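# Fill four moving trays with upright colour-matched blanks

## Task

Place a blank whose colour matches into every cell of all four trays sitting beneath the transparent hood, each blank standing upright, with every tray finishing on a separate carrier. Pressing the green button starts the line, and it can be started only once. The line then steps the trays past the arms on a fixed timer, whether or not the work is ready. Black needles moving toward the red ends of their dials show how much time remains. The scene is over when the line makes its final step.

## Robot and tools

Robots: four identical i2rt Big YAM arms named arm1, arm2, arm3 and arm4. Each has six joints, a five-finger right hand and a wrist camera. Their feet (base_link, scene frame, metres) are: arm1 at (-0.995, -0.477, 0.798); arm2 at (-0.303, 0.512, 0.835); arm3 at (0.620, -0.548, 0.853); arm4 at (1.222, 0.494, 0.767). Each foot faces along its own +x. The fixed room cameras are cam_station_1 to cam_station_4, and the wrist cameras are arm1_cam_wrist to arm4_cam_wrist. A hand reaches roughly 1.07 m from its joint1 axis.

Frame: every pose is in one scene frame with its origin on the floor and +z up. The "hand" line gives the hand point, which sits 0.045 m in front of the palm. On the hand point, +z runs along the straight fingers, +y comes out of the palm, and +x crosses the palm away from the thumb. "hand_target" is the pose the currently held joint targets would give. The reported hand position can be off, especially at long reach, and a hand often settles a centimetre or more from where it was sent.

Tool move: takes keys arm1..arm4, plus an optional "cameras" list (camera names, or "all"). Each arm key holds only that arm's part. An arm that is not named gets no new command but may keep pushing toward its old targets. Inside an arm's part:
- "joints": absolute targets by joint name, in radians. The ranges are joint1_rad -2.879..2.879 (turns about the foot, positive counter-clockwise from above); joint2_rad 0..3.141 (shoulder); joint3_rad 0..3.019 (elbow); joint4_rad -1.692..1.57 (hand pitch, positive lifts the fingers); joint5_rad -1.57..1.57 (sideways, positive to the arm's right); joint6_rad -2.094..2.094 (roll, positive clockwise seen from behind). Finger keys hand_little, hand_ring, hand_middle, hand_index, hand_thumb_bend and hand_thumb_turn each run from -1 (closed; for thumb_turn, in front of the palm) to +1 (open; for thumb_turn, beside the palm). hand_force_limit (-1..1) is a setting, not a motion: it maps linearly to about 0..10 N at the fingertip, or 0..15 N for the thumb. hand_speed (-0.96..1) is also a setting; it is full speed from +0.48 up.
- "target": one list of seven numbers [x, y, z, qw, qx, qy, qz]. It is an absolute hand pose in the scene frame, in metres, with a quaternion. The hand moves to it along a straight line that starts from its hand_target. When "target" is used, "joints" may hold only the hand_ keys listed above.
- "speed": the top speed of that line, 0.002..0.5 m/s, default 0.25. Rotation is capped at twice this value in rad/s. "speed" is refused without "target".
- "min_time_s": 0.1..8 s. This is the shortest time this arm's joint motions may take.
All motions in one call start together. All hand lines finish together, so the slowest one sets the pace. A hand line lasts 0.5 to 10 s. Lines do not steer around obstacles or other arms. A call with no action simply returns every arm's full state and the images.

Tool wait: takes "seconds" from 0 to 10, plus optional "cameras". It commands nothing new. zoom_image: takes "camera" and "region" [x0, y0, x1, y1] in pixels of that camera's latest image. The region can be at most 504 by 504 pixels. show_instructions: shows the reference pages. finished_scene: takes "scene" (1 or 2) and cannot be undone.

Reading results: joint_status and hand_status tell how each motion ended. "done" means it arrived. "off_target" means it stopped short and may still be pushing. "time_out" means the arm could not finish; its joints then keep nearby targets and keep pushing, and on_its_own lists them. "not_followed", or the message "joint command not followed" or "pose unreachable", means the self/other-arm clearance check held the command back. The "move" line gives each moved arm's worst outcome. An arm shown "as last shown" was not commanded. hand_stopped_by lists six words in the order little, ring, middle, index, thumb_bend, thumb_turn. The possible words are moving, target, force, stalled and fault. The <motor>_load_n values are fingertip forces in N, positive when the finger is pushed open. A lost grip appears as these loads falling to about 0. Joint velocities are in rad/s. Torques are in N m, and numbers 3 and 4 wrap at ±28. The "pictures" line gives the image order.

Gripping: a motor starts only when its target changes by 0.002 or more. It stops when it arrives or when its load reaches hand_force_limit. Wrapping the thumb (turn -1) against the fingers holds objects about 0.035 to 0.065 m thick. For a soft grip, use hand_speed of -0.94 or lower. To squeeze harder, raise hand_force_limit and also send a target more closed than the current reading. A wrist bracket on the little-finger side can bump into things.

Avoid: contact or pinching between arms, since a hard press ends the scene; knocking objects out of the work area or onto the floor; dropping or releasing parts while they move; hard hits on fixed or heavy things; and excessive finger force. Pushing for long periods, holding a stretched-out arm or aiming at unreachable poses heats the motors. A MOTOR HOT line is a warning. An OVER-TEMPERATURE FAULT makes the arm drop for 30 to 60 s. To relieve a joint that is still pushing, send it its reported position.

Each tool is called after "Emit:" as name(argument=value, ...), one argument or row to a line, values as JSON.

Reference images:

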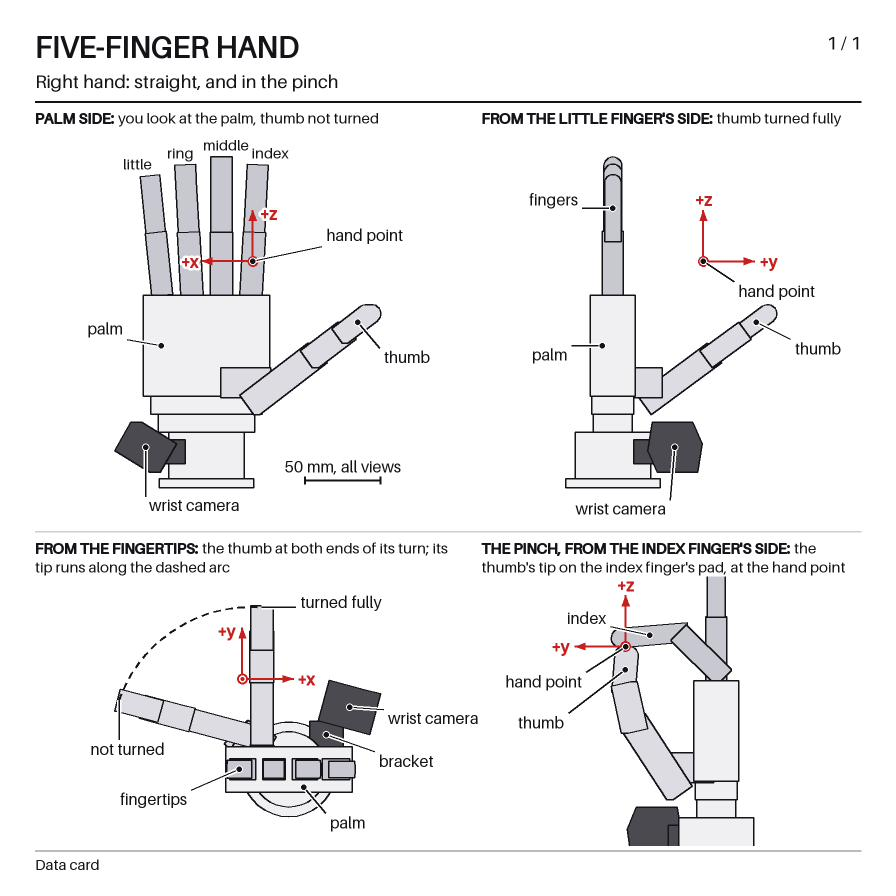

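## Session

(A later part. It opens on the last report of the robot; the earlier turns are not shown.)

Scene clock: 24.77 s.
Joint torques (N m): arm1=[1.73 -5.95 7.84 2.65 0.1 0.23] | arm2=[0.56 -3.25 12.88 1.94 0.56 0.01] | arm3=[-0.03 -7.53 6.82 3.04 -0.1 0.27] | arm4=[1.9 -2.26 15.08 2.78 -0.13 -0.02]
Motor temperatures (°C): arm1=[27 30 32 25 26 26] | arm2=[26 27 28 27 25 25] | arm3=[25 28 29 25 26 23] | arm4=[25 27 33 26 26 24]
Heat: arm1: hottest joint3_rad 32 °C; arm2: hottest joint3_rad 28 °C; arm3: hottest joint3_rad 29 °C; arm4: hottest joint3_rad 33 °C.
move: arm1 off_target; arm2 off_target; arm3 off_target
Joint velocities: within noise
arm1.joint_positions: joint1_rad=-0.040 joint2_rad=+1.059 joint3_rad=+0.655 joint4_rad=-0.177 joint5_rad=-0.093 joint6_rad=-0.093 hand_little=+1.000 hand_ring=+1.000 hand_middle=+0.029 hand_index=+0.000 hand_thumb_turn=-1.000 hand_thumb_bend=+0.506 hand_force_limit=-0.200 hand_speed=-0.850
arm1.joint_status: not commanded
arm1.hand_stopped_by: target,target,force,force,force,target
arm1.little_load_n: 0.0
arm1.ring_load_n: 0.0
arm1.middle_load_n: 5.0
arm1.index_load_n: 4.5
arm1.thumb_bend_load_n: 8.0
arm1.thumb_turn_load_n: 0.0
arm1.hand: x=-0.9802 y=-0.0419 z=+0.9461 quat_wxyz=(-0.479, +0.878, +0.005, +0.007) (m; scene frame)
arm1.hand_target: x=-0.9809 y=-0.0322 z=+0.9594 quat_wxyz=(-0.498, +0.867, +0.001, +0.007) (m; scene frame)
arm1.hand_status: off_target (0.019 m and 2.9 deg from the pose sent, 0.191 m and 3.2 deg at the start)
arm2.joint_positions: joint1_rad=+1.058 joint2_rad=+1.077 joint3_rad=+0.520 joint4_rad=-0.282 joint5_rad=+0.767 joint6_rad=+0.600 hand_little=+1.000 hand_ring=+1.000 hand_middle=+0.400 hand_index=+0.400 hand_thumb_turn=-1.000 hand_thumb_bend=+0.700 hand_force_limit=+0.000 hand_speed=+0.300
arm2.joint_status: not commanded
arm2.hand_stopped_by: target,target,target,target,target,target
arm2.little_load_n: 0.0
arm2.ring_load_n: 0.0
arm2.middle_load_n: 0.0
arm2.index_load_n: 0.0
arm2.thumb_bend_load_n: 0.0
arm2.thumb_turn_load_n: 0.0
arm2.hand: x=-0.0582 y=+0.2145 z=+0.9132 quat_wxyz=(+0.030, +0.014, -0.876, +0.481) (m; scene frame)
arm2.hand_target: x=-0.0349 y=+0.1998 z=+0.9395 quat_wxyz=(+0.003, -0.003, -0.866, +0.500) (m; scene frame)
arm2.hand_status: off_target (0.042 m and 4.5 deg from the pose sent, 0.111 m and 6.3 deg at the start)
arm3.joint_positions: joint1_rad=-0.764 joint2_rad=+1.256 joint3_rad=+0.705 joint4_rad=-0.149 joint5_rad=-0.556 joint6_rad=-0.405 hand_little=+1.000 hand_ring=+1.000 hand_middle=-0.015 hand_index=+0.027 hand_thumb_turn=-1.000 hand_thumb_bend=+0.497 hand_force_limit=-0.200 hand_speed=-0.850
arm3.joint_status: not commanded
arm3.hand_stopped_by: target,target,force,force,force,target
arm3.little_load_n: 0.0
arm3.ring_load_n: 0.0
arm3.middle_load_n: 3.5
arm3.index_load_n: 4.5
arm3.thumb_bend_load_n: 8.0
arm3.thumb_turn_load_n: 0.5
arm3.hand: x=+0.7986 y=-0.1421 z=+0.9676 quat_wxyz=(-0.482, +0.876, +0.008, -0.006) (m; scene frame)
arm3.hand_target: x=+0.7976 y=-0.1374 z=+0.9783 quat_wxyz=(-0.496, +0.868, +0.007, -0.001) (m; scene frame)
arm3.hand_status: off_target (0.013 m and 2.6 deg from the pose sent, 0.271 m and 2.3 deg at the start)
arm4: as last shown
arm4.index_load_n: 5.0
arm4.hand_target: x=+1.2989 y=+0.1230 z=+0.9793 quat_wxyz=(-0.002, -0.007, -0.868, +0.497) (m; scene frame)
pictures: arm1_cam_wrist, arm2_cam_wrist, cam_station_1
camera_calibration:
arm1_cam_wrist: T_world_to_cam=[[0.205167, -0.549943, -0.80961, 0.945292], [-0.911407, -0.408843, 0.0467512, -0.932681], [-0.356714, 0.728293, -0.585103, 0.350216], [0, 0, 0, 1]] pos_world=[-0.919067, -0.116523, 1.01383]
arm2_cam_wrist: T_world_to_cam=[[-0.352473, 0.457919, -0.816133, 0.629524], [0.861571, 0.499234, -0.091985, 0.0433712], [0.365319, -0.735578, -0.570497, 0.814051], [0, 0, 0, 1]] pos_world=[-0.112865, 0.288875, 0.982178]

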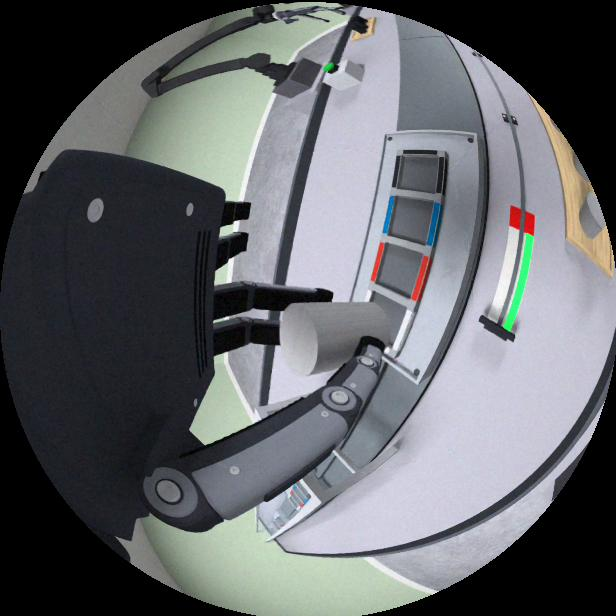

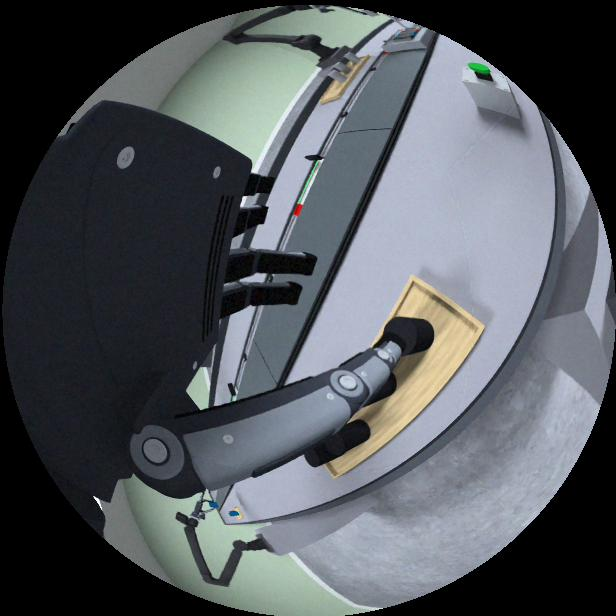

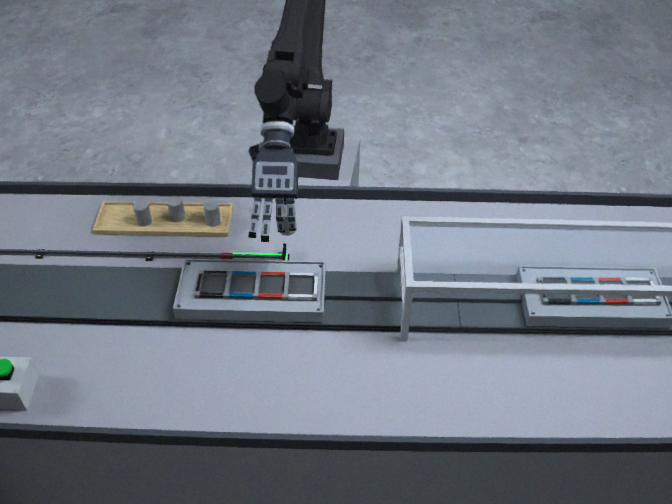

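Emit:
move(
  arm1={"target":[-1.0125,0.02,0.885,0.5105,-0.8599,0,0],"speed":0.14},
  arm2={"target":[-0.039,0.202,0.862,0,0,-0.8599,0.5105],"speed":0.14},
  cameras=["arm1_cam_wrist","arm2_cam_wrist","cam_station_1","cam_station_2"],
)

Emit:
zoom_image(
  camera="cam_station_2",
  region=[320, 110, 420, 230],
)

Emit:
zoom_image(
  camera="cam_station_1",
  region=[220, 250, 330, 325],
)

Scene clock: 27.33 s.
Joint torques (N m): arm1=[1.96 -7.3 6.78 2.73 0.14 0.23] | arm2=[0.67 -4.84 5.78 2.09 0.52 -0.2] | arm3=[-0.03 -7.53 6.8 3.04 -0.09 0.26] | arm4=[0.97 -2.73 15.21 2.63 -0.15 -0.06]
Motor temperatures (°C): arm1=[27 30 32 25 26 26] | arm2=[26 27 28 27 25 25] | arm3=[25 28 30 25 26 23] | arm4=[25 27 33 26 26 24]
Heat: arm1: hottest joint3_rad 32 °C; arm2: hottest joint3_rad 28 °C; arm3: hottest joint3_rad 30 °C; arm4: hottest joint3_rad 33 °C.
move: arm1 off_target; arm2 done
Joint velocities: within noise
arm1.joint_positions: joint1_rad=+0.045 joint2_rad=+1.326 joint3_rad=+0.621 joint4_rad=+0.168 joint5_rad=-0.023 joint6_rad=-0.038 hand_little=+1.000 hand_ring=+1.000 hand_middle=+0.029 hand_index=+0.000 hand_thumb_turn=-1.000 hand_thumb_bend=+0.506 hand_force_limit=-0.200 hand_speed=-0.850
arm1.joint_status: not commanded
arm1.hand_stopped_by: target,target,force,force,force,target
arm1.little_load_n: 0.0
arm1.ring_load_n: 0.0
arm1.middle_load_n: 5.0
arm1.index_load_n: 4.0
arm1.thumb_bend_load_n: 8.0
arm1.thumb_turn_load_n: 0.0
arm1.hand: x=-1.0053 y=+0.0092 z=+0.8784 quat_wxyz=(-0.497, +0.868, +0.001, +0.006) (m; scene frame)
arm1.hand_target: x=-1.0082 y=+0.0189 z=+0.8850 quat_wxyz=(-0.511, +0.860, -0.003, +0.003) (m; scene frame)
arm1.hand_status: off_target (0.015 m and 1.9 deg from the pose sent, 0.093 m and 4.3 deg at the start)
arm2.joint_positions: joint1_rad=+1.063 joint2_rad=+1.261 joint3_rad=+0.439 joint4_rad=+0.077 joint5_rad=+0.779 joint6_rad=+0.600 hand_little=+1.000 hand_ring=+1.000 hand_middle=+0.400 hand_index=+0.400 hand_thumb_turn=-1.000 hand_thumb_bend=+0.700 hand_force_limit=+0.000 hand_speed=+0.300
arm2.joint_status: not commanded
arm2.hand_stopped_by: target,target,target,target,target,target
arm2.little_load_n: 0.0
arm2.ring_load_n: 0.0
arm2.middle_load_n: 0.0
arm2.index_load_n: 0.0
arm2.thumb_bend_load_n: 0.0
arm2.thumb_turn_load_n: 0.0
arm2.hand: x=-0.0405 y=+0.2002 z=+0.8660 quat_wxyz=(+0.000, -0.005, -0.861, +0.508) (m; scene frame)
arm2.hand_target: x=-0.0395 y=+0.2022 z=+0.8628 quat_wxyz=(+0.000, +0.000, -0.860, +0.511) (m; scene frame)
arm2.hand_status: done (0.005 m and 0.7 deg from the pose sent, 0.056 m and 5.4 deg at the start)
arm3, arm4: as last shown
arm3.thumb_turn_load_n: 1.0
arm3.hand_target: x=+0.7976 y=-0.1374 z=+0.9783 quat_wxyz=(-0.496, +0.868, +0.007, +0.000) (m; scene frame)
arm4.middle_load_n: 4.0
pictures: arm1_cam_wrist, arm2_cam_wrist, cam_station_1, cam_station_2
camera_calibration:
arm1_cam_wrist: T_world_to_cam=[[0.197718, -0.516547, -0.833119, 0.936579], [-0.913218, -0.405967, 0.034978, -0.922995], [-0.356286, 0.753904, -0.551987, 0.235493], [0, 0, 0, 1]] pos_world=[-0.944172, -0.0684573, 0.942555]
arm2_cam_wrist: T_world_to_cam=[[-0.29235, 0.406044, -0.865829, 0.659616], [0.868508, 0.491698, -0.062665, 0.00720993], [0.400282, -0.7703, -0.4964, 0.714358], [0, 0, 0, 1]] pos_world=[-0.0993677, 0.278891, 0.926174]

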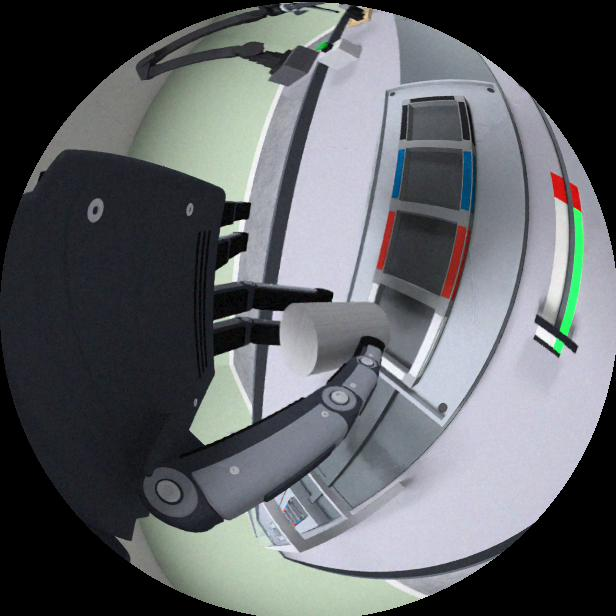

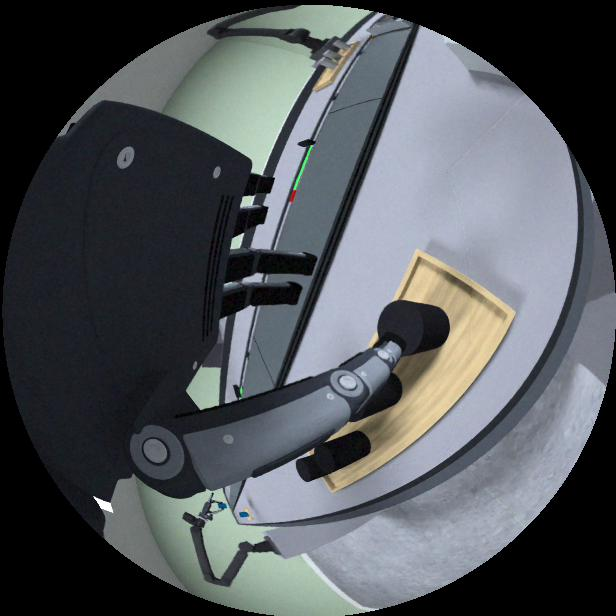

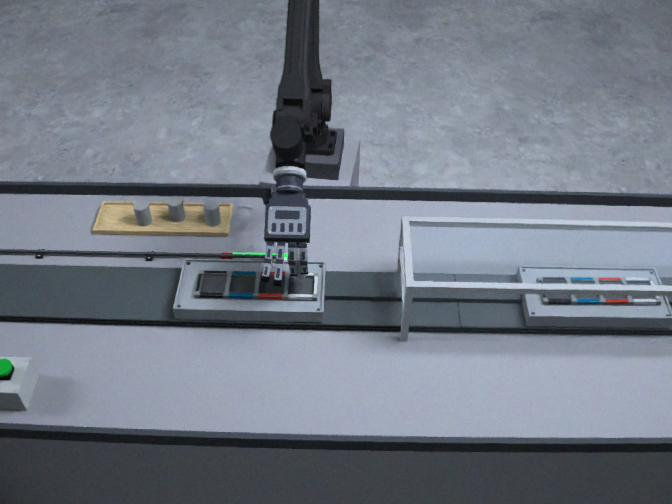

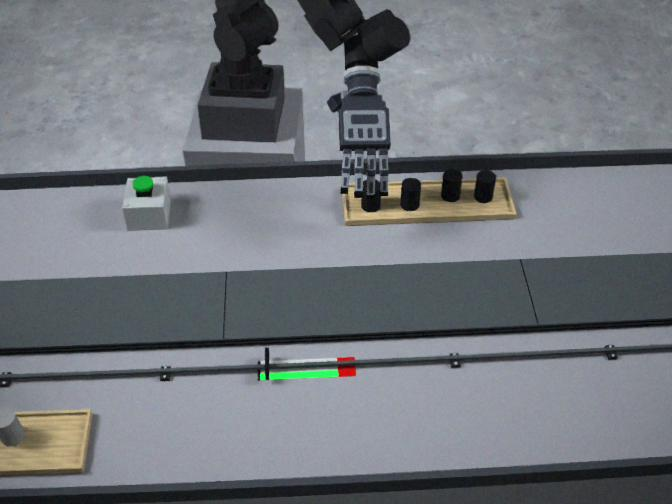

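Scaled by 4.200.

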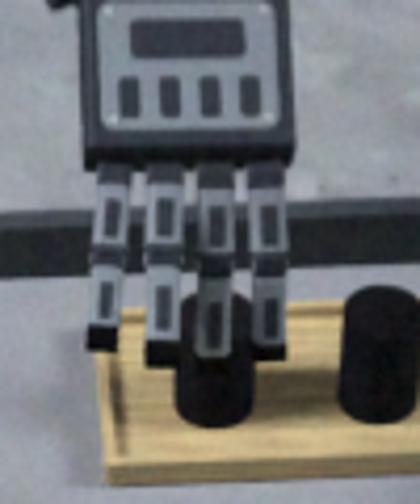

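Scaled by 4.582.

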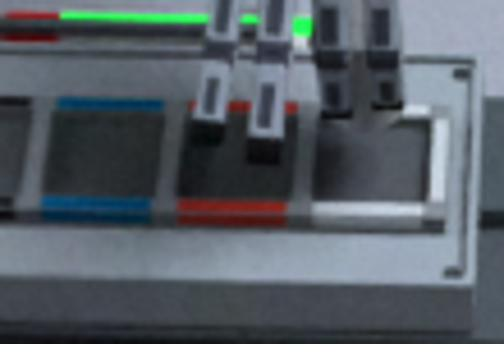

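Emit:
move(
  arm1={"target":[-1.016,0.0195,0.857,0.5105,-0.8599,0,0],"speed":0.1},
  arm2={"target":[-0.0475,0.2105,0.83,0,0,-0.8599,0.5105],"speed":0.1,"joints":{"hand_speed":-0.85,"hand_force_limit":-0.2}},
  cameras=["arm1_cam_wrist","arm2_cam_wrist","cam_station_1","cam_station_2"],
)

Emit:
zoom_image(
  camera="cam_station_2",
  region=[320, 110, 420, 230],
)

Emit:
zoom_image(
  camera="cam_station_1",
  region=[230, 255, 330, 320],
)

Scene clock: 29.47 s.
Joint torques (N m): arm1=[2.02 -7.71 6.08 2.73 0.14 0.23] | arm2=[0.73 -5.01 4.81 2.1 0.53 -0.12] | arm3=[-0.03 -7.53 6.8 3.06 -0.1 0.26] | arm4=[1.2 -3.9 15.28 2.71 -0.15 0.01]
Motor temperatures (°C): arm1=[27 30 32 25 26 26] | arm2=[26 27 28 27 25 25] | arm3=[25 28 30 25 25 23] | arm4=[25 27 33 26 26 24]
Heat: arm1: hottest joint3_rad 32 °C; arm2: hottest joint3_rad 28 °C; arm3: hottest joint3_rad 30 °C; arm4: hottest joint3_rad 33 °C.
move: arm1 done; arm2 done
Joint velocities: within noise
arm1.joint_positions: joint1_rad=+0.060 joint2_rad=+1.396 joint3_rad=+0.593 joint4_rad=+0.268 joint5_rad=-0.015 joint6_rad=-0.032 hand_little=+1.000 hand_ring=+1.000 hand_middle=+0.029 hand_index=+0.000 hand_thumb_turn=-1.000 hand_thumb_bend=+0.506 hand_force_limit=-0.200 hand_speed=-0.850
arm1.joint_status: not commanded
arm1.hand_stopped_by: target,target,force,force,force,target
arm1.little_load_n: 0.0
arm1.ring_load_n: 0.0
arm1.middle_load_n: 5.0
arm1.index_load_n: 4.0
arm1.thumb_bend_load_n: 8.5
arm1.thumb_turn_load_n: 0.5
arm1.hand: x=-1.0118 y=+0.0112 z=+0.8524 quat_wxyz=(-0.498, +0.867, +0.003, +0.004) (m; scene frame)
arm1.hand_target: x=-1.0153 y=+0.0193 z=+0.8573 quat_wxyz=(-0.510, +0.860, -0.001, +0.000) (m; scene frame)
arm1.hand_status: done (0.010 m and 1.8 deg from the pose sent, 0.026 m and 1.9 deg at the start)
arm2.joint_positions: joint1_rad=+1.069 joint2_rad=+1.350 joint3_rad=+0.379 joint4_rad=+0.220 joint5_rad=+0.784 joint6_rad=+0.600 hand_little=+1.000 hand_ring=+1.000 hand_middle=+0.400 hand_index=+0.400 hand_thumb_turn=-1.000 hand_thumb_bend=+0.700 hand_force_limit=-0.200 hand_speed=-0.850
arm2.joint_status: all done
arm2.hand_stopped_by: target,target,target,target,target,target
arm2.little_load_n: 0.0
arm2.ring_load_n: 0.0
arm2.middle_load_n: 0.0
arm2.index_load_n: 0.0
arm2.thumb_bend_load_n: 0.0
arm2.thumb_turn_load_n: 0.0
arm2.hand: x=-0.0491 y=+0.2082 z=+0.8330 quat_wxyz=(+0.002, -0.002, -0.862, +0.508) (m; scene frame)
arm2.hand_target: x=-0.0479 y=+0.2102 z=+0.8307 quat_wxyz=(+0.000, -0.001, -0.860, +0.511) (m; scene frame)
arm2.hand_status: done (0.004 m and 0.6 deg from the pose sent, 0.038 m and 0.7 deg at the start)
arm3, arm4: as last shown
arm3.ring_load_n: -0.5
arm3.index_load_n: 4.0
arm3.thumb_turn_load_n: 0.5
arm4.ring_load_n: -0.5
arm4.middle_load_n: 4.5
arm4.index_load_n: 4.5
pictures: arm1_cam_wrist, arm2_cam_wrist, cam_station_1, cam_station_2
camera_calibration:
arm1_cam_wrist: T_world_to_cam=[[0.199504, -0.514236, -0.834122, 0.91984], [-0.91091, -0.41107, 0.0355548, -0.925326], [-0.361166, 0.752717, -0.550433, 0.211092], [0, 0, 0, 1]] pos_world=[-0.950161, -0.066252, 0.916351]
arm2_cam_wrist: T_world_to_cam=[[-0.29938, 0.406201, -0.86335, 0.622849], [0.866717, 0.494135, -0.0680599, 0.01271], [0.398965, -0.768656, -0.499995, 0.710165], [0, 0, 0, 1]] pos_world=[-0.107879, 0.28659, 0.893681]

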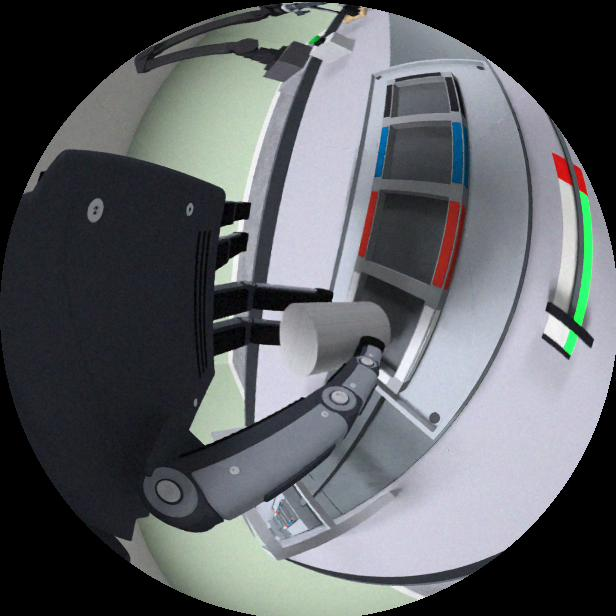

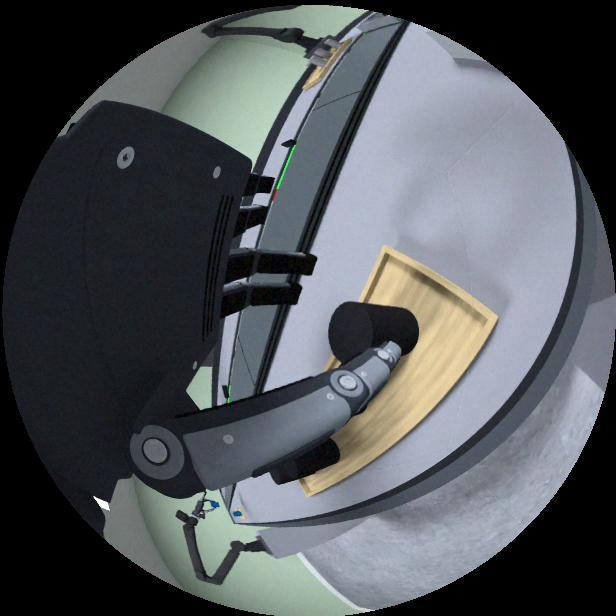

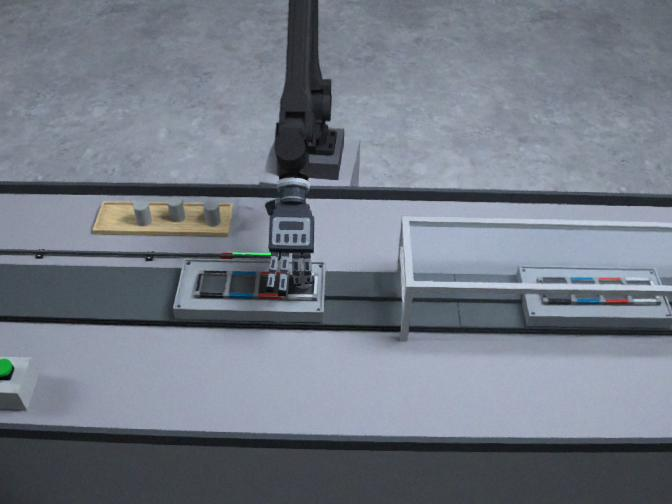

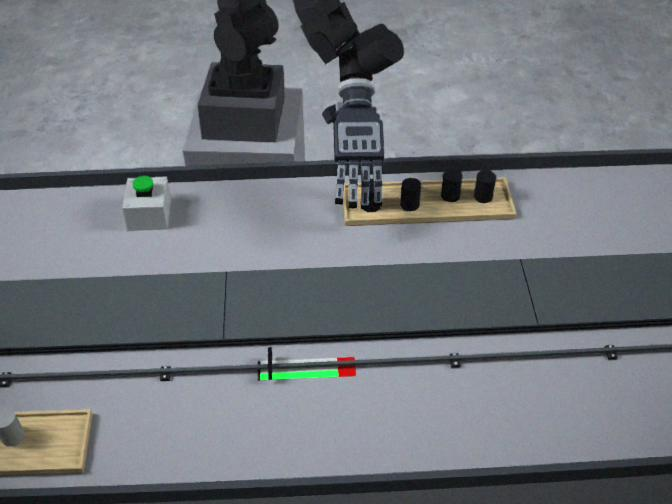

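Scaled by 4.200.

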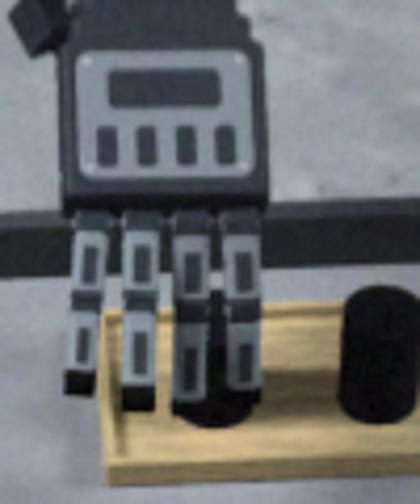

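Scaled by 5.040.

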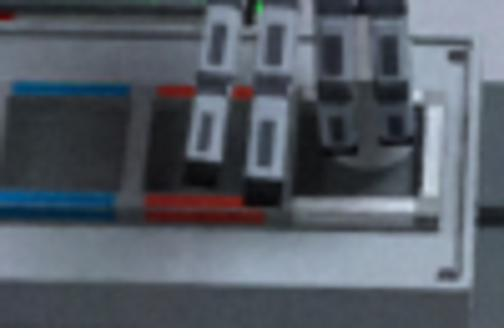

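Emit:
move(
  arm1={"target":[-1.0135,0.019,0.8465,0.5105,-0.8599,0,0],"speed":0.08},
  arm2={"target":[-0.0475,0.2125,0.808,0,0,-0.8599,0.5105],"speed":0.08},
  cameras=["arm2_cam_wrist","cam_station_1","cam_station_2"],
)

Emit:
zoom_image(
  camera="cam_station_1",
  region=[270, 265, 330, 305],
)

Scene clock: 31.90 s.
Joint torques (N m): arm1=[1.55 -7.71 5.81 2.74 -0.13 0.19] | arm2=[0.73 -5.54 3.96 2.19 0.53 -0.05] | arm3=[-0.03 -7.53 6.82 3.06 -0.1 0.26] | arm4=[0.62 -3.25 15.34 2.63 -0.21 0]
Motor temperatures (°C): arm1=[27 30 32 25 26 26] | arm2=[26 27 28 27 25 25] | arm3=[25 28 30 25 25 23] | arm4=[25 27 34 26 26 24]
Heat: arm1: hottest joint3_rad 32 °C; arm2: hottest joint3_rad 28 °C; arm3: hottest joint3_rad 30 °C; arm4: hottest joint3_rad 34 °C.
move: arm1 done; arm2 done
Joint velocities: within noise
arm1.joint_positions: joint1_rad=+0.060 joint2_rad=+1.422 joint3_rad=+0.581 joint4_rad=+0.309 joint5_rad=-0.015 joint6_rad=-0.032 hand_little=+1.000 hand_ring=+1.000 hand_middle=+0.029 hand_index=+0.000 hand_thumb_turn=-1.000 hand_thumb_bend=+0.506 hand_force_limit=-0.200 hand_speed=-0.850
arm1.joint_status: not commanded
arm1.hand_stopped_by: target,target,force,force,force,target
arm1.little_load_n: 0.0
arm1.ring_load_n: 0.0
arm1.middle_load_n: 5.0
arm1.index_load_n: 4.0
arm1.thumb_bend_load_n: 8.0
arm1.thumb_turn_load_n: 0.5
arm1.hand: x=-1.0119 y=+0.0111 z=+0.8428 quat_wxyz=(-0.499, +0.866, +0.003, +0.004) (m; scene frame)
arm1.hand_target: x=-1.0134 y=+0.0183 z=+0.8464 quat_wxyz=(-0.510, +0.860, +0.000, +0.000) (m; scene frame)
arm1.hand_status: done (0.009 m and 1.6 deg from the pose sent, 0.010 m and 1.8 deg at the start)
arm2.joint_positions: joint1_rad=+1.077 joint2_rad=+1.444 joint3_rad=+0.361 joint4_rad=+0.325 joint5_rad=+0.788 joint6_rad=+0.600 hand_little=+1.000 hand_ring=+1.000 hand_middle=+0.400 hand_index=+0.400 hand_thumb_turn=-1.000 hand_thumb_bend=+0.700 hand_force_limit=-0.200 hand_speed=-0.850
arm2.joint_status: not commanded
arm2.hand_stopped_by: target,target,target,target,target,target
arm2.little_load_n: 0.0
arm2.ring_load_n: 0.0
arm2.middle_load_n: 0.0
arm2.index_load_n: 0.0
arm2.thumb_bend_load_n: 0.0
arm2.thumb_turn_load_n: 0.0
arm2.hand: x=-0.0494 y=+0.2108 z=+0.8100 quat_wxyz=(+0.004, +0.001, -0.862, +0.507) (m; scene frame)
arm2.hand_target: x=-0.0482 y=+0.2129 z=+0.8081 quat_wxyz=(+0.000, +0.000, -0.860, +0.510) (m; scene frame)
arm2.hand_status: done (0.003 m and 0.7 deg from the pose sent, 0.025 m and 0.6 deg at the start)
arm3, arm4: as last shown
arm4.ring_load_n: 0.0
arm4.index_load_n: 5.0
pictures: arm2_cam_wrist, cam_station_1, cam_station_2
camera_calibration:
arm2_cam_wrist: T_world_to_cam=[[-0.306943, 0.405861, -0.86085, 0.599607], [0.864121, 0.497909, -0.0733622, 0.013439], [0.39885, -0.766396, -0.503543, 0.703078], [0, 0, 0, 1]] pos_world=[-0.10799, 0.288788, 0.871188]

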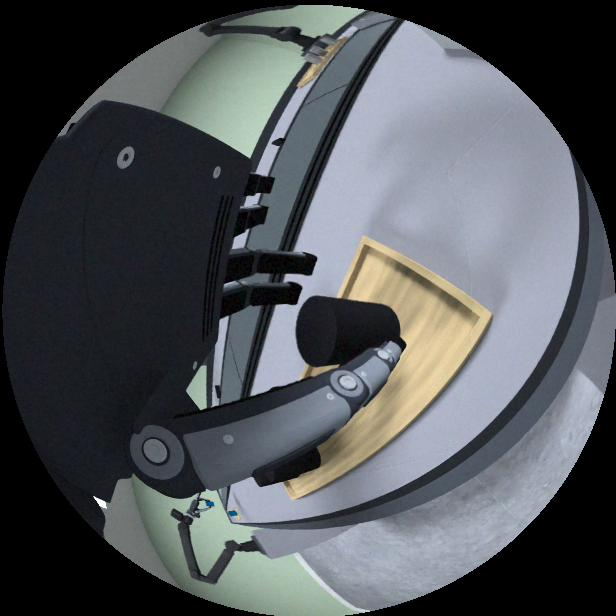

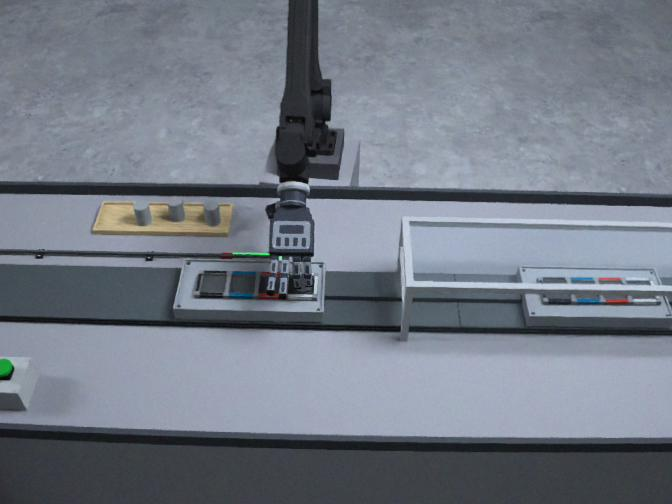

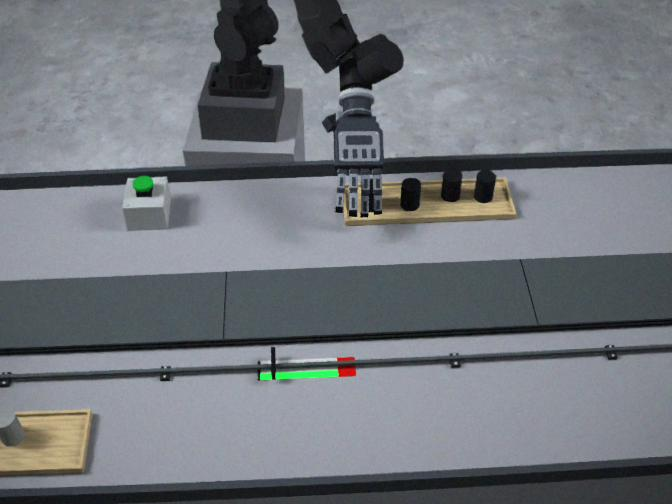

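Scaled by 8.400.

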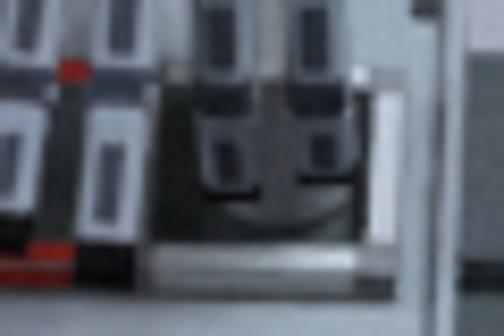

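Emit:
move(
  arm1={"target":[-1.0075,0.0183,0.8425,0.5105,-0.8599,0,0],"speed":0.06},
  arm2={"joints":{"hand_index":-0.1,"hand_middle":-0.1,"hand_thumb_bend":0.2}},
  cameras=["cam_station_1","cam_station_2"],
)

Emit:
zoom_image(
  camera="cam_station_1",
  region=[270, 265, 330, 305],
)

Scene clock: 34.63 s.
Joint torques (N m): arm1=[0.97 -7.65 5.71 2.73 -0.17 0.11] | arm2=[0.62 -5.83 3.93 2.03 0.53 -0.05] | arm3=[-0.03 -7.47 6.8 3.06 -0.1 0.26] | arm4=[0.56 -3.37 15.35 2.81 -0.13 -0.02]
Motor temperatures (°C): arm1=[27 30 32 25 26 26] | arm2=[26 27 28 27 25 25] | arm3=[25 28 30 25 25 23] | arm4=[25 27 34 26 26 24]
Heat: arm1: hottest joint3_rad 32 °C; arm2: hottest joint3_rad 28 °C; arm3: hottest joint3_rad 30 °C; arm4: hottest joint3_rad 34 °C.
move: arm1 done; arm2 off_target
Joint velocities: within noise
arm1.joint_positions: joint1_rad=+0.060 joint2_rad=+1.431 joint3_rad=+0.578 joint4_rad=+0.324 joint5_rad=-0.029 joint6_rad=-0.032 hand_little=+1.000 hand_ring=+1.000 hand_middle=+0.029 hand_index=+0.000 hand_thumb_turn=-1.000 hand_thumb_bend=+0.506 hand_force_limit=-0.200 hand_speed=-0.850
arm1.joint_status: not commanded
arm1.hand_stopped_by: target,target,force,force,force,target
arm1.little_load_n: 0.0
arm1.ring_load_n: 0.0
arm1.middle_load_n: 5.0
arm1.index_load_n: 4.0
arm1.thumb_bend_load_n: 8.0
arm1.thumb_turn_load_n: 0.5
arm1.hand: x=-1.0146 y=+0.0114 z=+0.8405 quat_wxyz=(-0.501, +0.866, +0.006, -0.002) (m; scene frame)
arm1.hand_target: x=-1.0120 y=+0.0182 z=+0.8431 quat_wxyz=(-0.511, +0.860, +0.004, -0.002) (m; scene frame)
arm1.hand_status: done (0.010 m and 1.5 deg from the pose sent, 0.008 m and 1.6 deg at the start)
arm2.joint_positions: joint1_rad=+1.089 joint2_rad=+1.445 joint3_rad=+0.361 joint4_rad=+0.325 joint5_rad=+0.790 joint6_rad=+0.600 hand_little=+1.000 hand_ring=+1.000 hand_middle=-0.014 hand_index=+0.014 hand_thumb_turn=-1.000 hand_thumb_bend=+0.506 hand_force_limit=-0.200 hand_speed=-0.850
arm2.joint_status: hand_middle off_target (ended at -0.014, target -0.100); hand_index off_target (ended at +0.014, target -0.100); hand_thumb_bend off_target (ended at +0.506, target +0.200)
arm2.hand_stopped_by: target,target,force,force,force,target
arm2.little_load_n: 0.0
arm2.ring_load_n: -0.5
arm2.middle_load_n: 6.5
arm2.index_load_n: 2.5
arm2.thumb_bend_load_n: 11.5
arm2.thumb_turn_load_n: 2.0
arm2.hand: x=-0.0461 y=+0.2139 z=+0.8095 quat_wxyz=(+0.002, +0.006, -0.862, +0.507) (m; scene frame)
arm2.hand_target: x=-0.0450 y=+0.2156 z=+0.8085 quat_wxyz=(-0.002, +0.005, -0.860, +0.510) (m; scene frame)
arm2.hand_status: not commanded
arm3, arm4: as last shown
arm3.ring_load_n: 0.0
arm3.index_load_n: 4.5
arm4.middle_load_n: 4.0
arm4.index_load_n: 4.5
arm4.thumb_bend_load_n: 7.0
pictures: cam_station_1, cam_station_2

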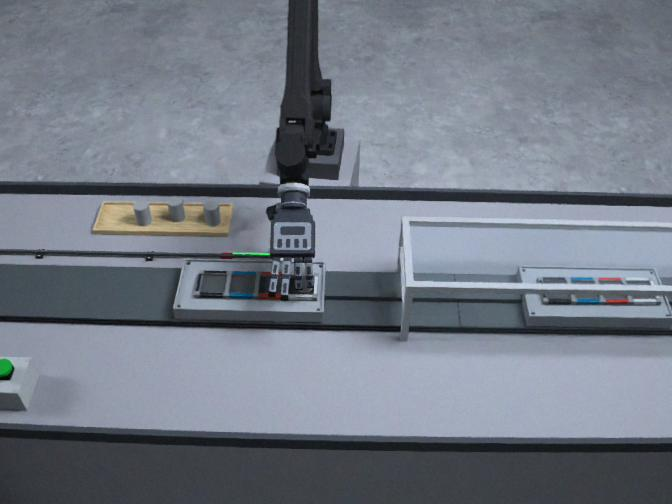

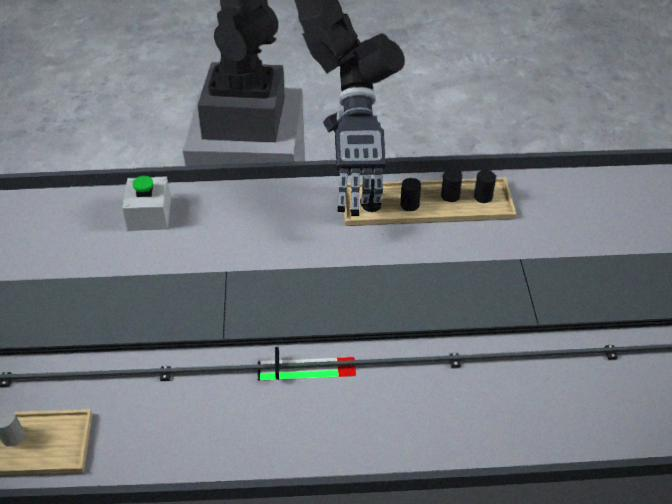

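Scaled by 8.400.

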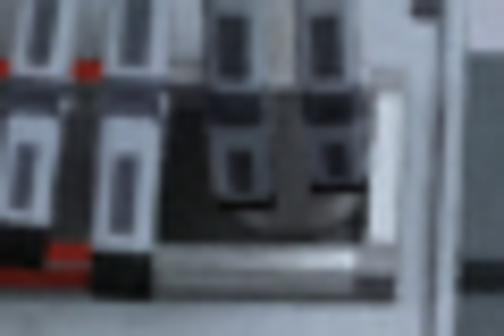

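Emit:
move(
  arm1={"target":[-1.0035,0.0185,0.8435,0.5105,-0.8599,0,0],"speed":0.06},
  arm2={"target":[-0.045,0.215,0.93,0,0,-0.866,0.5],"speed":0.15},
  cameras=["cam_station_1","arm2_cam_wrist"],
)

Emit:
zoom_image(
  camera="cam_station_1",
  region=[270, 265, 330, 305],
)

Scene clock: 36.83 s.
Joint torques (N m): arm1=[0.91 -7.77 5.85 2.56 -0.18 0.05] | arm2=[-0.32 -4.78 13.11 0.53 0.27 0.01] | arm3=[-0.09 -7.53 6.8 3.04 -0.1 0.26] | arm4=[0.73 -3.14 15.39 2.58 -0.11 -0.05]
Motor temperatures (°C): arm1=[27 30 33 25 26 26] | arm2=[26 27 29 27 25 25] | arm3=[25 28 30 25 25 23] | arm4=[25 27 34 26 26 24]
Heat: arm1: hottest joint3_rad 33 °C; arm2: hottest joint3_rad 29 °C; arm3: hottest joint3_rad 30 °C; arm4: hottest joint3_rad 34 °C.
move: arm1 done; arm2 off_target
Joint velocities: within noise
arm1.joint_positions: joint1_rad=+0.045 joint2_rad=+1.431 joint3_rad=+0.578 joint4_rad=+0.324 joint5_rad=-0.040 joint6_rad=-0.032 hand_little=+1.000 hand_ring=+1.000 hand_middle=+0.029 hand_index=+0.000 hand_thumb_turn=-1.000 hand_thumb_bend=+0.506 hand_force_limit=-0.200 hand_speed=-0.850
arm1.joint_status: not commanded
arm1.hand_stopped_by: target,target,force,force,force,target
arm1.little_load_n: 0.0
arm1.ring_load_n: 0.0
arm1.middle_load_n: 5.0
arm1.index_load_n: 4.0
arm1.thumb_bend_load_n: 8.0
arm1.thumb_turn_load_n: 0.5
arm1.hand: x=-1.0092 y=+0.0115 z=+0.8406 quat_wxyz=(-0.501, +0.866, +0.002, -0.003) (m; scene frame)
arm1.hand_target: x=-1.0059 y=+0.0183 z=+0.8436 quat_wxyz=(-0.510, +0.860, +0.002, -0.002) (m; scene frame)
arm1.hand_status: done (0.009 m and 1.4 deg from the pose sent, 0.013 m and 1.5 deg at the start)
arm2.joint_positions: joint1_rad=+1.089 joint2_rad=+1.059 joint3_rad=+0.459 joint4_rad=-0.231 joint5_rad=+0.781 joint6_rad=+0.607 hand_little=+1.000 hand_ring=+1.000 hand_middle=-0.014 hand_index=+0.014 hand_thumb_turn=-1.000 hand_thumb_bend=+0.506 hand_force_limit=-0.200 hand_speed=-0.850
arm2.joint_status: not commanded
arm2.hand_stopped_by: target,target,force,force,force,target
arm2.little_load_n: 0.0
arm2.ring_load_n: 0.0
arm2.middle_load_n: 6.5
arm2.index_load_n: 2.5
arm2.thumb_bend_load_n: 11.0
arm2.thumb_turn_load_n: 2.0
arm2.hand: x=-0.0626 y=+0.2285 z=+0.8995 quat_wxyz=(+0.023, +0.020, -0.873, +0.486) (m; scene frame)
arm2.hand_target: x=-0.0442 y=+0.2151 z=+0.9290 quat_wxyz=(+0.000, +0.001, -0.866, +0.500) (m; scene frame)
arm2.hand_status: off_target (0.038 m and 3.9 deg from the pose sent, 0.120 m and 1.2 deg at the start)
arm3, arm4: as last shown
arm3.little_load_n: -0.5
arm4.middle_load_n: 4.5
arm4.thumb_bend_load_n: 7.5
arm4.thumb_turn_load_n: 1.0
pictures: arm2_cam_wrist, cam_station_1
camera_calibration:
arm2_cam_wrist: T_world_to_cam=[[-0.354897, 0.441314, -0.824191, 0.621304], [0.853312, 0.513093, -0.0927005, 0.0358386], [0.381977, -0.736191, -0.558674, 0.808645], [0, 0, 0, 1]] pos_world=[-0.118966, 0.302739, 0.967164]

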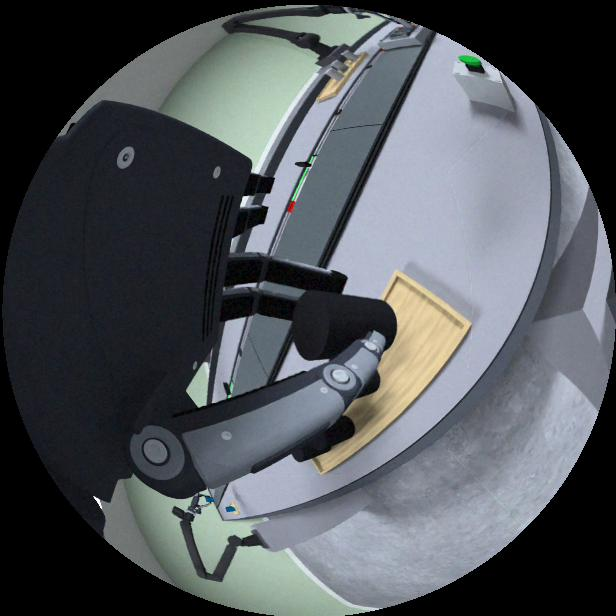

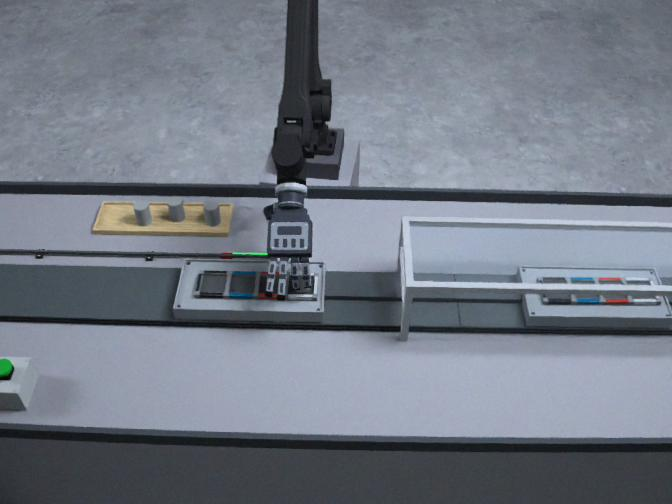

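Scaled by 8.400.

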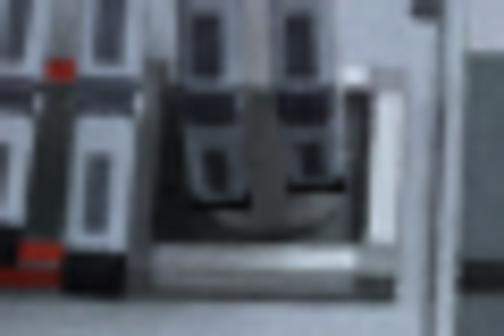

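Emit:
move(
  arm1={"target":[-1.0055,0.018,0.8365,0.5105,-0.8599,0,0],"speed":0.05},
  arm2={"target":[-0.06,0.13,0.97,0,0,-0.866,0.5],"speed":0.2},
  cameras=["cam_station_1"],
)

Emit:
zoom_image(
  camera="cam_station_1",
  region=[270, 265, 330, 305],
)

Scene clock: 38.43 s.
Joint torques (N m): arm1=[0.97 -7.41 5.45 2.63 0.05 0.08] | arm2=[-0.56 -5.3 14.02 2.32 0.09 -0.2] | arm3=[-0.03 -7.47 6.82 3.04 -0.09 0.26] | arm4=[1.14 -3.19 15.17 2.58 -0.11 -0.01]
Motor temperatures (°C): arm1=[27 30 33 25 26 26] | arm2=[26 27 29 27 25 25] | arm3=[25 28 30 25 25 23] | arm4=[25 27 34 26 26 24]
Heat: arm1: hottest joint3_rad 33 °C; arm2: hottest joint3_rad 29 °C; arm3: hottest joint3_rad 30 °C; arm4: hottest joint3_rad 34 °C.
move: arm1 done; arm2 off_target
Joint velocities: within noise
arm1.joint_positions: joint1_rad=+0.045 joint2_rad=+1.445 joint3_rad=+0.575 joint4_rad=+0.349 joint5_rad=-0.040 joint6_rad=-0.032 hand_little=+1.000 hand_ring=+1.000 hand_middle=+0.029 hand_index=+0.000 hand_thumb_turn=-1.000 hand_thumb_bend=+0.506 hand_force_limit=-0.200 hand_speed=-0.850
arm1.joint_status: not commanded
arm1.hand_stopped_by: target,target,force,force,force,target
arm1.little_load_n: 0.0
arm1.ring_load_n: 0.0
arm1.middle_load_n: 5.0
arm1.index_load_n: 4.5
arm1.thumb_bend_load_n: 8.0
arm1.thumb_turn_load_n: 0.5
arm1.hand: x=-1.0091 y=+0.0133 z=+0.8377 quat_wxyz=(-0.504, +0.864, +0.002, -0.003) (m; scene frame)
arm1.hand_target: x=-1.0056 y=+0.0180 z=+0.8365 quat_wxyz=(-0.510, +0.860, +0.000, +0.000) (m; scene frame)
arm1.hand_status: done (0.006 m and 0.9 deg from the pose sent, 0.009 m and 1.4 deg at the start)
arm2.joint_positions: joint1_rad=+0.837 joint2_rad=+1.111 joint3_rad=+0.597 joint4_rad=-0.225 joint5_rad=+0.595 joint6_rad=+0.437 hand_little=+1.000 hand_ring=+1.000 hand_middle=-0.014 hand_index=+0.014 hand_thumb_turn=-1.000 hand_thumb_bend=+0.506 hand_force_limit=-0.200 hand_speed=-0.850
arm2.joint_status: not commanded
arm2.hand_stopped_by: target,target,force,force,force,target
arm2.little_load_n: 0.0
arm2.ring_load_n: 0.0
arm2.middle_load_n: 6.5
arm2.index_load_n: 2.5
arm2.thumb_bend_load_n: 11.0
arm2.thumb_turn_load_n: 2.0
arm2.hand: x=-0.0808 y=+0.1542 z=+0.9337 quat_wxyz=(+0.023, +0.005, -0.883, +0.469) (m; scene frame)
arm2.hand_target: x=-0.0633 y=+0.1306 z=+0.9698 quat_wxyz=(+0.000, -0.008, -0.867, +0.499) (m; scene frame)
arm2.hand_status: off_target (0.048 m and 4.9 deg from the pose sent, 0.121 m and 3.9 deg at the start)
arm3, arm4: as last shown
arm3.little_load_n: 0.0
arm4.middle_load_n: 4.0
arm4.thumb_turn_load_n: 0.5
pictures: cam_station_1

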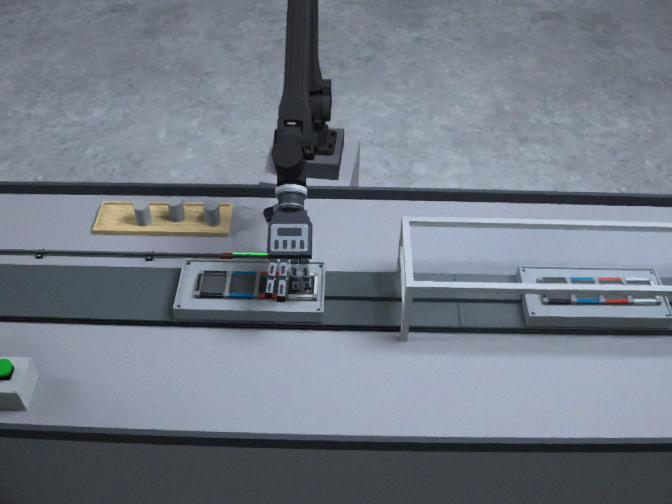

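Scaled by 8.400.

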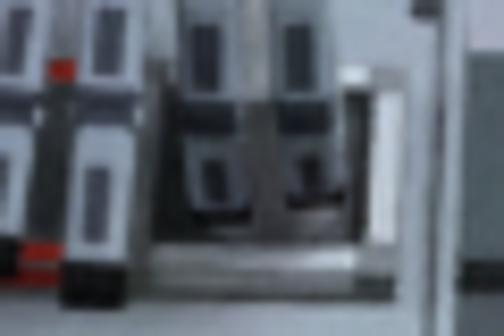

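Emit:
move(
  arm1={"joints":{"hand_speed":-0.8,"hand_index":0.35,"hand_middle":0.35,"hand_thumb_bend":0.7}},
)

Emit:
move(
  arm1={"target":[-1.0055,0.036,0.928,0.5,-0.866,0,0],"speed":0.12,"joints":{"hand_speed":0,"hand_index":0.8,"hand_middle":0.8,"hand_thumb_bend":0.75}},
  cameras=["cam_station_1"],
)

Emit:
zoom_image(
  camera="cam_station_1",
  region=[230, 250, 330, 320],
)

Scene clock: 39.90 s.
Joint torques (N m): arm1=[0.97 -7.47 5.45 2.45 0.05 0.08] | arm2=[-0.56 -5.3 14.01 2.3 0.1 -0.2] | arm3=[-0.03 -7.53 6.8 3.04 -0.09 0.26] | arm4=[1.14 -3.08 15.09 2.65 -0.19 0.01]
Motor temperatures (°C): arm1=[27 30 33 25 26 26] | arm2=[26 27 29 27 25 25] | arm3=[25 28 30 25 25 23] | arm4=[25 27 34 26 26 24]
Heat: arm1: hottest joint3_rad 33 °C; arm2: hottest joint3_rad 29 °C; arm3: hottest joint3_rad 30 °C; arm4: hottest joint3_rad 34 °C.
move: arm1 done
Joint velocities: within noise
arm1.joint_positions: joint1_rad=+0.045 joint2_rad=+1.445 joint3_rad=+0.575 joint4_rad=+0.354 joint5_rad=-0.040 joint6_rad=-0.032 hand_little=+1.000 hand_ring=+1.000 hand_middle=+0.350 hand_index=+0.350 hand_thumb_turn=-1.000 hand_thumb_bend=+0.700 hand_force_limit=-0.200 hand_speed=-0.800
arm1.joint_status: all done
arm1.hand_stopped_by: target,target,target,target,target,target
arm1.little_load_n: 0.0
arm1.ring_load_n: 0.0
arm1.middle_load_n: 0.0
arm1.index_load_n: 0.0
arm1.thumb_bend_load_n: 0.0
arm1.thumb_turn_load_n: 0.0
arm1.hand: x=-1.0091 y=+0.0142 z=+0.8387 quat_wxyz=(-0.506, +0.862, +0.002, -0.003) (m; scene frame)
arm1.hand_target: x=-1.0056 y=+0.0180 z=+0.8366 quat_wxyz=(-0.510, +0.860, +0.000, +0.000) (m; scene frame)
arm1.hand_status: not commanded
arm2, arm3: as last shown
arm2.thumb_bend_load_n: 11.5
arm2.thumb_turn_load_n: 1.5
arm2.hand_target: x=-0.0632 y=+0.1306 z=+0.9699 quat_wxyz=(+0.000, -0.008, -0.867, +0.499) (m; scene frame)
arm4.joint_positions: joint1_rad=+0.101 joint2_rad=+0.756 joint3_rad=+0.572 joint4_rad=-0.462 joint5_rad=+0.180 joint6_rad=+0.127 hand_little=+1.000 hand_ring=+1.000 hand_middle=+0.029 hand_index=+0.013 hand_thumb_turn=-1.000 hand_thumb_bend=+0.505 hand_force_limit=-0.200 hand_speed=-0.850
arm4.joint_status: not commanded
arm4.hand_stopped_by: target,target,force,force,force,target
arm4.little_load_n: 0.0
arm4.ring_load_n: 0.0
arm4.middle_load_n: 4.0
arm4.index_load_n: 4.5
arm4.thumb_bend_load_n: 7.5
arm4.thumb_turn_load_n: 0.5
arm4.hand: x=+1.2956 y=+0.1494 z=+0.9286 quat_wxyz=(+0.005, -0.005, -0.892, +0.451) (m; scene frame)
arm4.hand_target: x=+1.2989 y=+0.1230 z=+0.9793 quat_wxyz=(-0.002, -0.007, -0.868, +0.497) (m; scene frame)
arm4.hand_status: not commanded
pictures: none

Scene clock: 41.43 s.
Joint torques (N m): arm1=[1.44 -9.47 9.47 0.98 0.14 0.1] | arm2=[-0.56 -5.3 14.02 2.32 0.1 -0.2] | arm3=[-0.03 -7.53 6.82 3.04 -0.09 0.26] | arm4=[1.49 -2.78 15.15 2.62 -0.18 0]
Motor temperatures (°C): arm1=[27 30 33 25 26 26] | arm2=[26 27 30 27 25 25] | arm3=[25 28 30 25 25 23] | arm4=[25 27 35 26 26 24]
Heat: arm1: hottest joint3_rad 33 °C; arm2: hottest joint3_rad 30 °C; arm3: hottest joint3_rad 30 °C; arm4: hottest joint3_rad 35 °C.
move: arm1 off_target
Joint velocities: within noise
arm1.joint_positions: joint1_rad=+0.045 joint2_rad=+1.316 joint3_rad=+0.711 joint4_rad=+0.036 joint5_rad=-0.037 joint6_rad=-0.030 hand_little=+1.000 hand_ring=+1.000 hand_middle=+0.800 hand_index=+0.800 hand_thumb_turn=-1.000 hand_thumb_bend=+0.750 hand_force_limit=-0.200 hand_speed=+0.000
arm1.joint_status: all done
arm1.hand_stopped_by: target,target,target,target,target,target
arm1.little_load_n: 0.0
arm1.ring_load_n: 0.0
arm1.middle_load_n: 0.0
arm1.index_load_n: 0.0
arm1.thumb_bend_load_n: 0.0
arm1.thumb_turn_load_n: 0.0
arm1.hand: x=-1.0076 y=+0.0223 z=+0.9026 quat_wxyz=(-0.483, +0.875, +0.001, -0.003) (m; scene frame)
arm1.hand_target: x=-1.0057 y=+0.0366 z=+0.9277 quat_wxyz=(-0.501, +0.866, -0.001, +0.000) (m; scene frame)
arm1.hand_status: off_target (0.029 m and 2.2 deg from the pose sent, 0.092 m and 0.9 deg at the start)
arm2, arm4: as last shown
arm2.thumb_bend_load_n: 11.0
arm2.thumb_turn_load_n: 2.0
arm3.joint_positions: joint1_rad=-0.764 joint2_rad=+1.256 joint3_rad=+0.705 joint4_rad=-0.149 joint5_rad=-0.556 joint6_rad=-0.405 hand_little=+1.000 hand_ring=+1.000 hand_middle=-0.015 hand_index=+0.027 hand_thumb_turn=-1.000 hand_thumb_bend=+0.497 hand_force_limit=-0.200 hand_speed=-0.850
arm3.joint_status: not commanded
arm3.hand_stopped_by: target,target,force,force,force,target
arm3.little_load_n: 0.0
arm3.ring_load_n: 0.0
arm3.middle_load_n: 3.5
arm3.index_load_n: 4.5
arm3.thumb_bend_load_n: 8.0
arm3.thumb_turn_load_n: 0.5
arm3.hand: x=+0.7986 y=-0.1421 z=+0.9676 quat_wxyz=(-0.482, +0.876, +0.008, -0.006) (m; scene frame)
arm3.hand_target: x=+0.7976 y=-0.1374 z=+0.9783 quat_wxyz=(-0.496, +0.868, +0.007, +0.000) (m; scene frame)
arm3.hand_status: not commanded
pictures: cam_station_1

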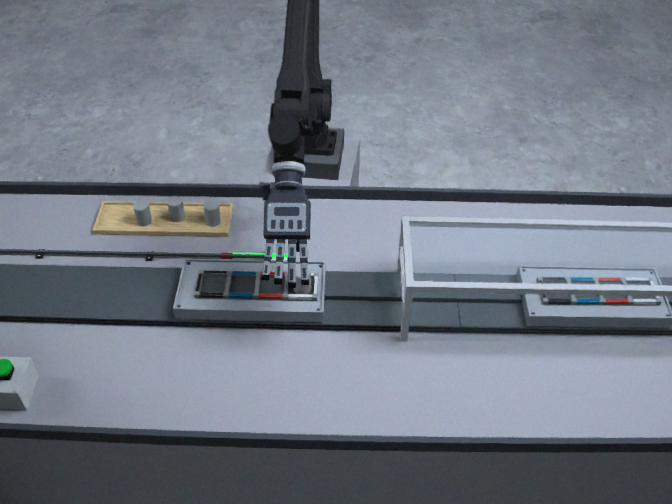

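Scaled by 5.040.

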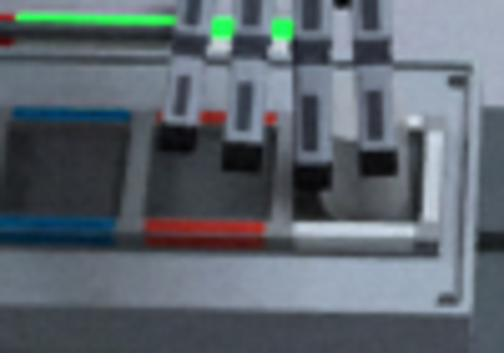

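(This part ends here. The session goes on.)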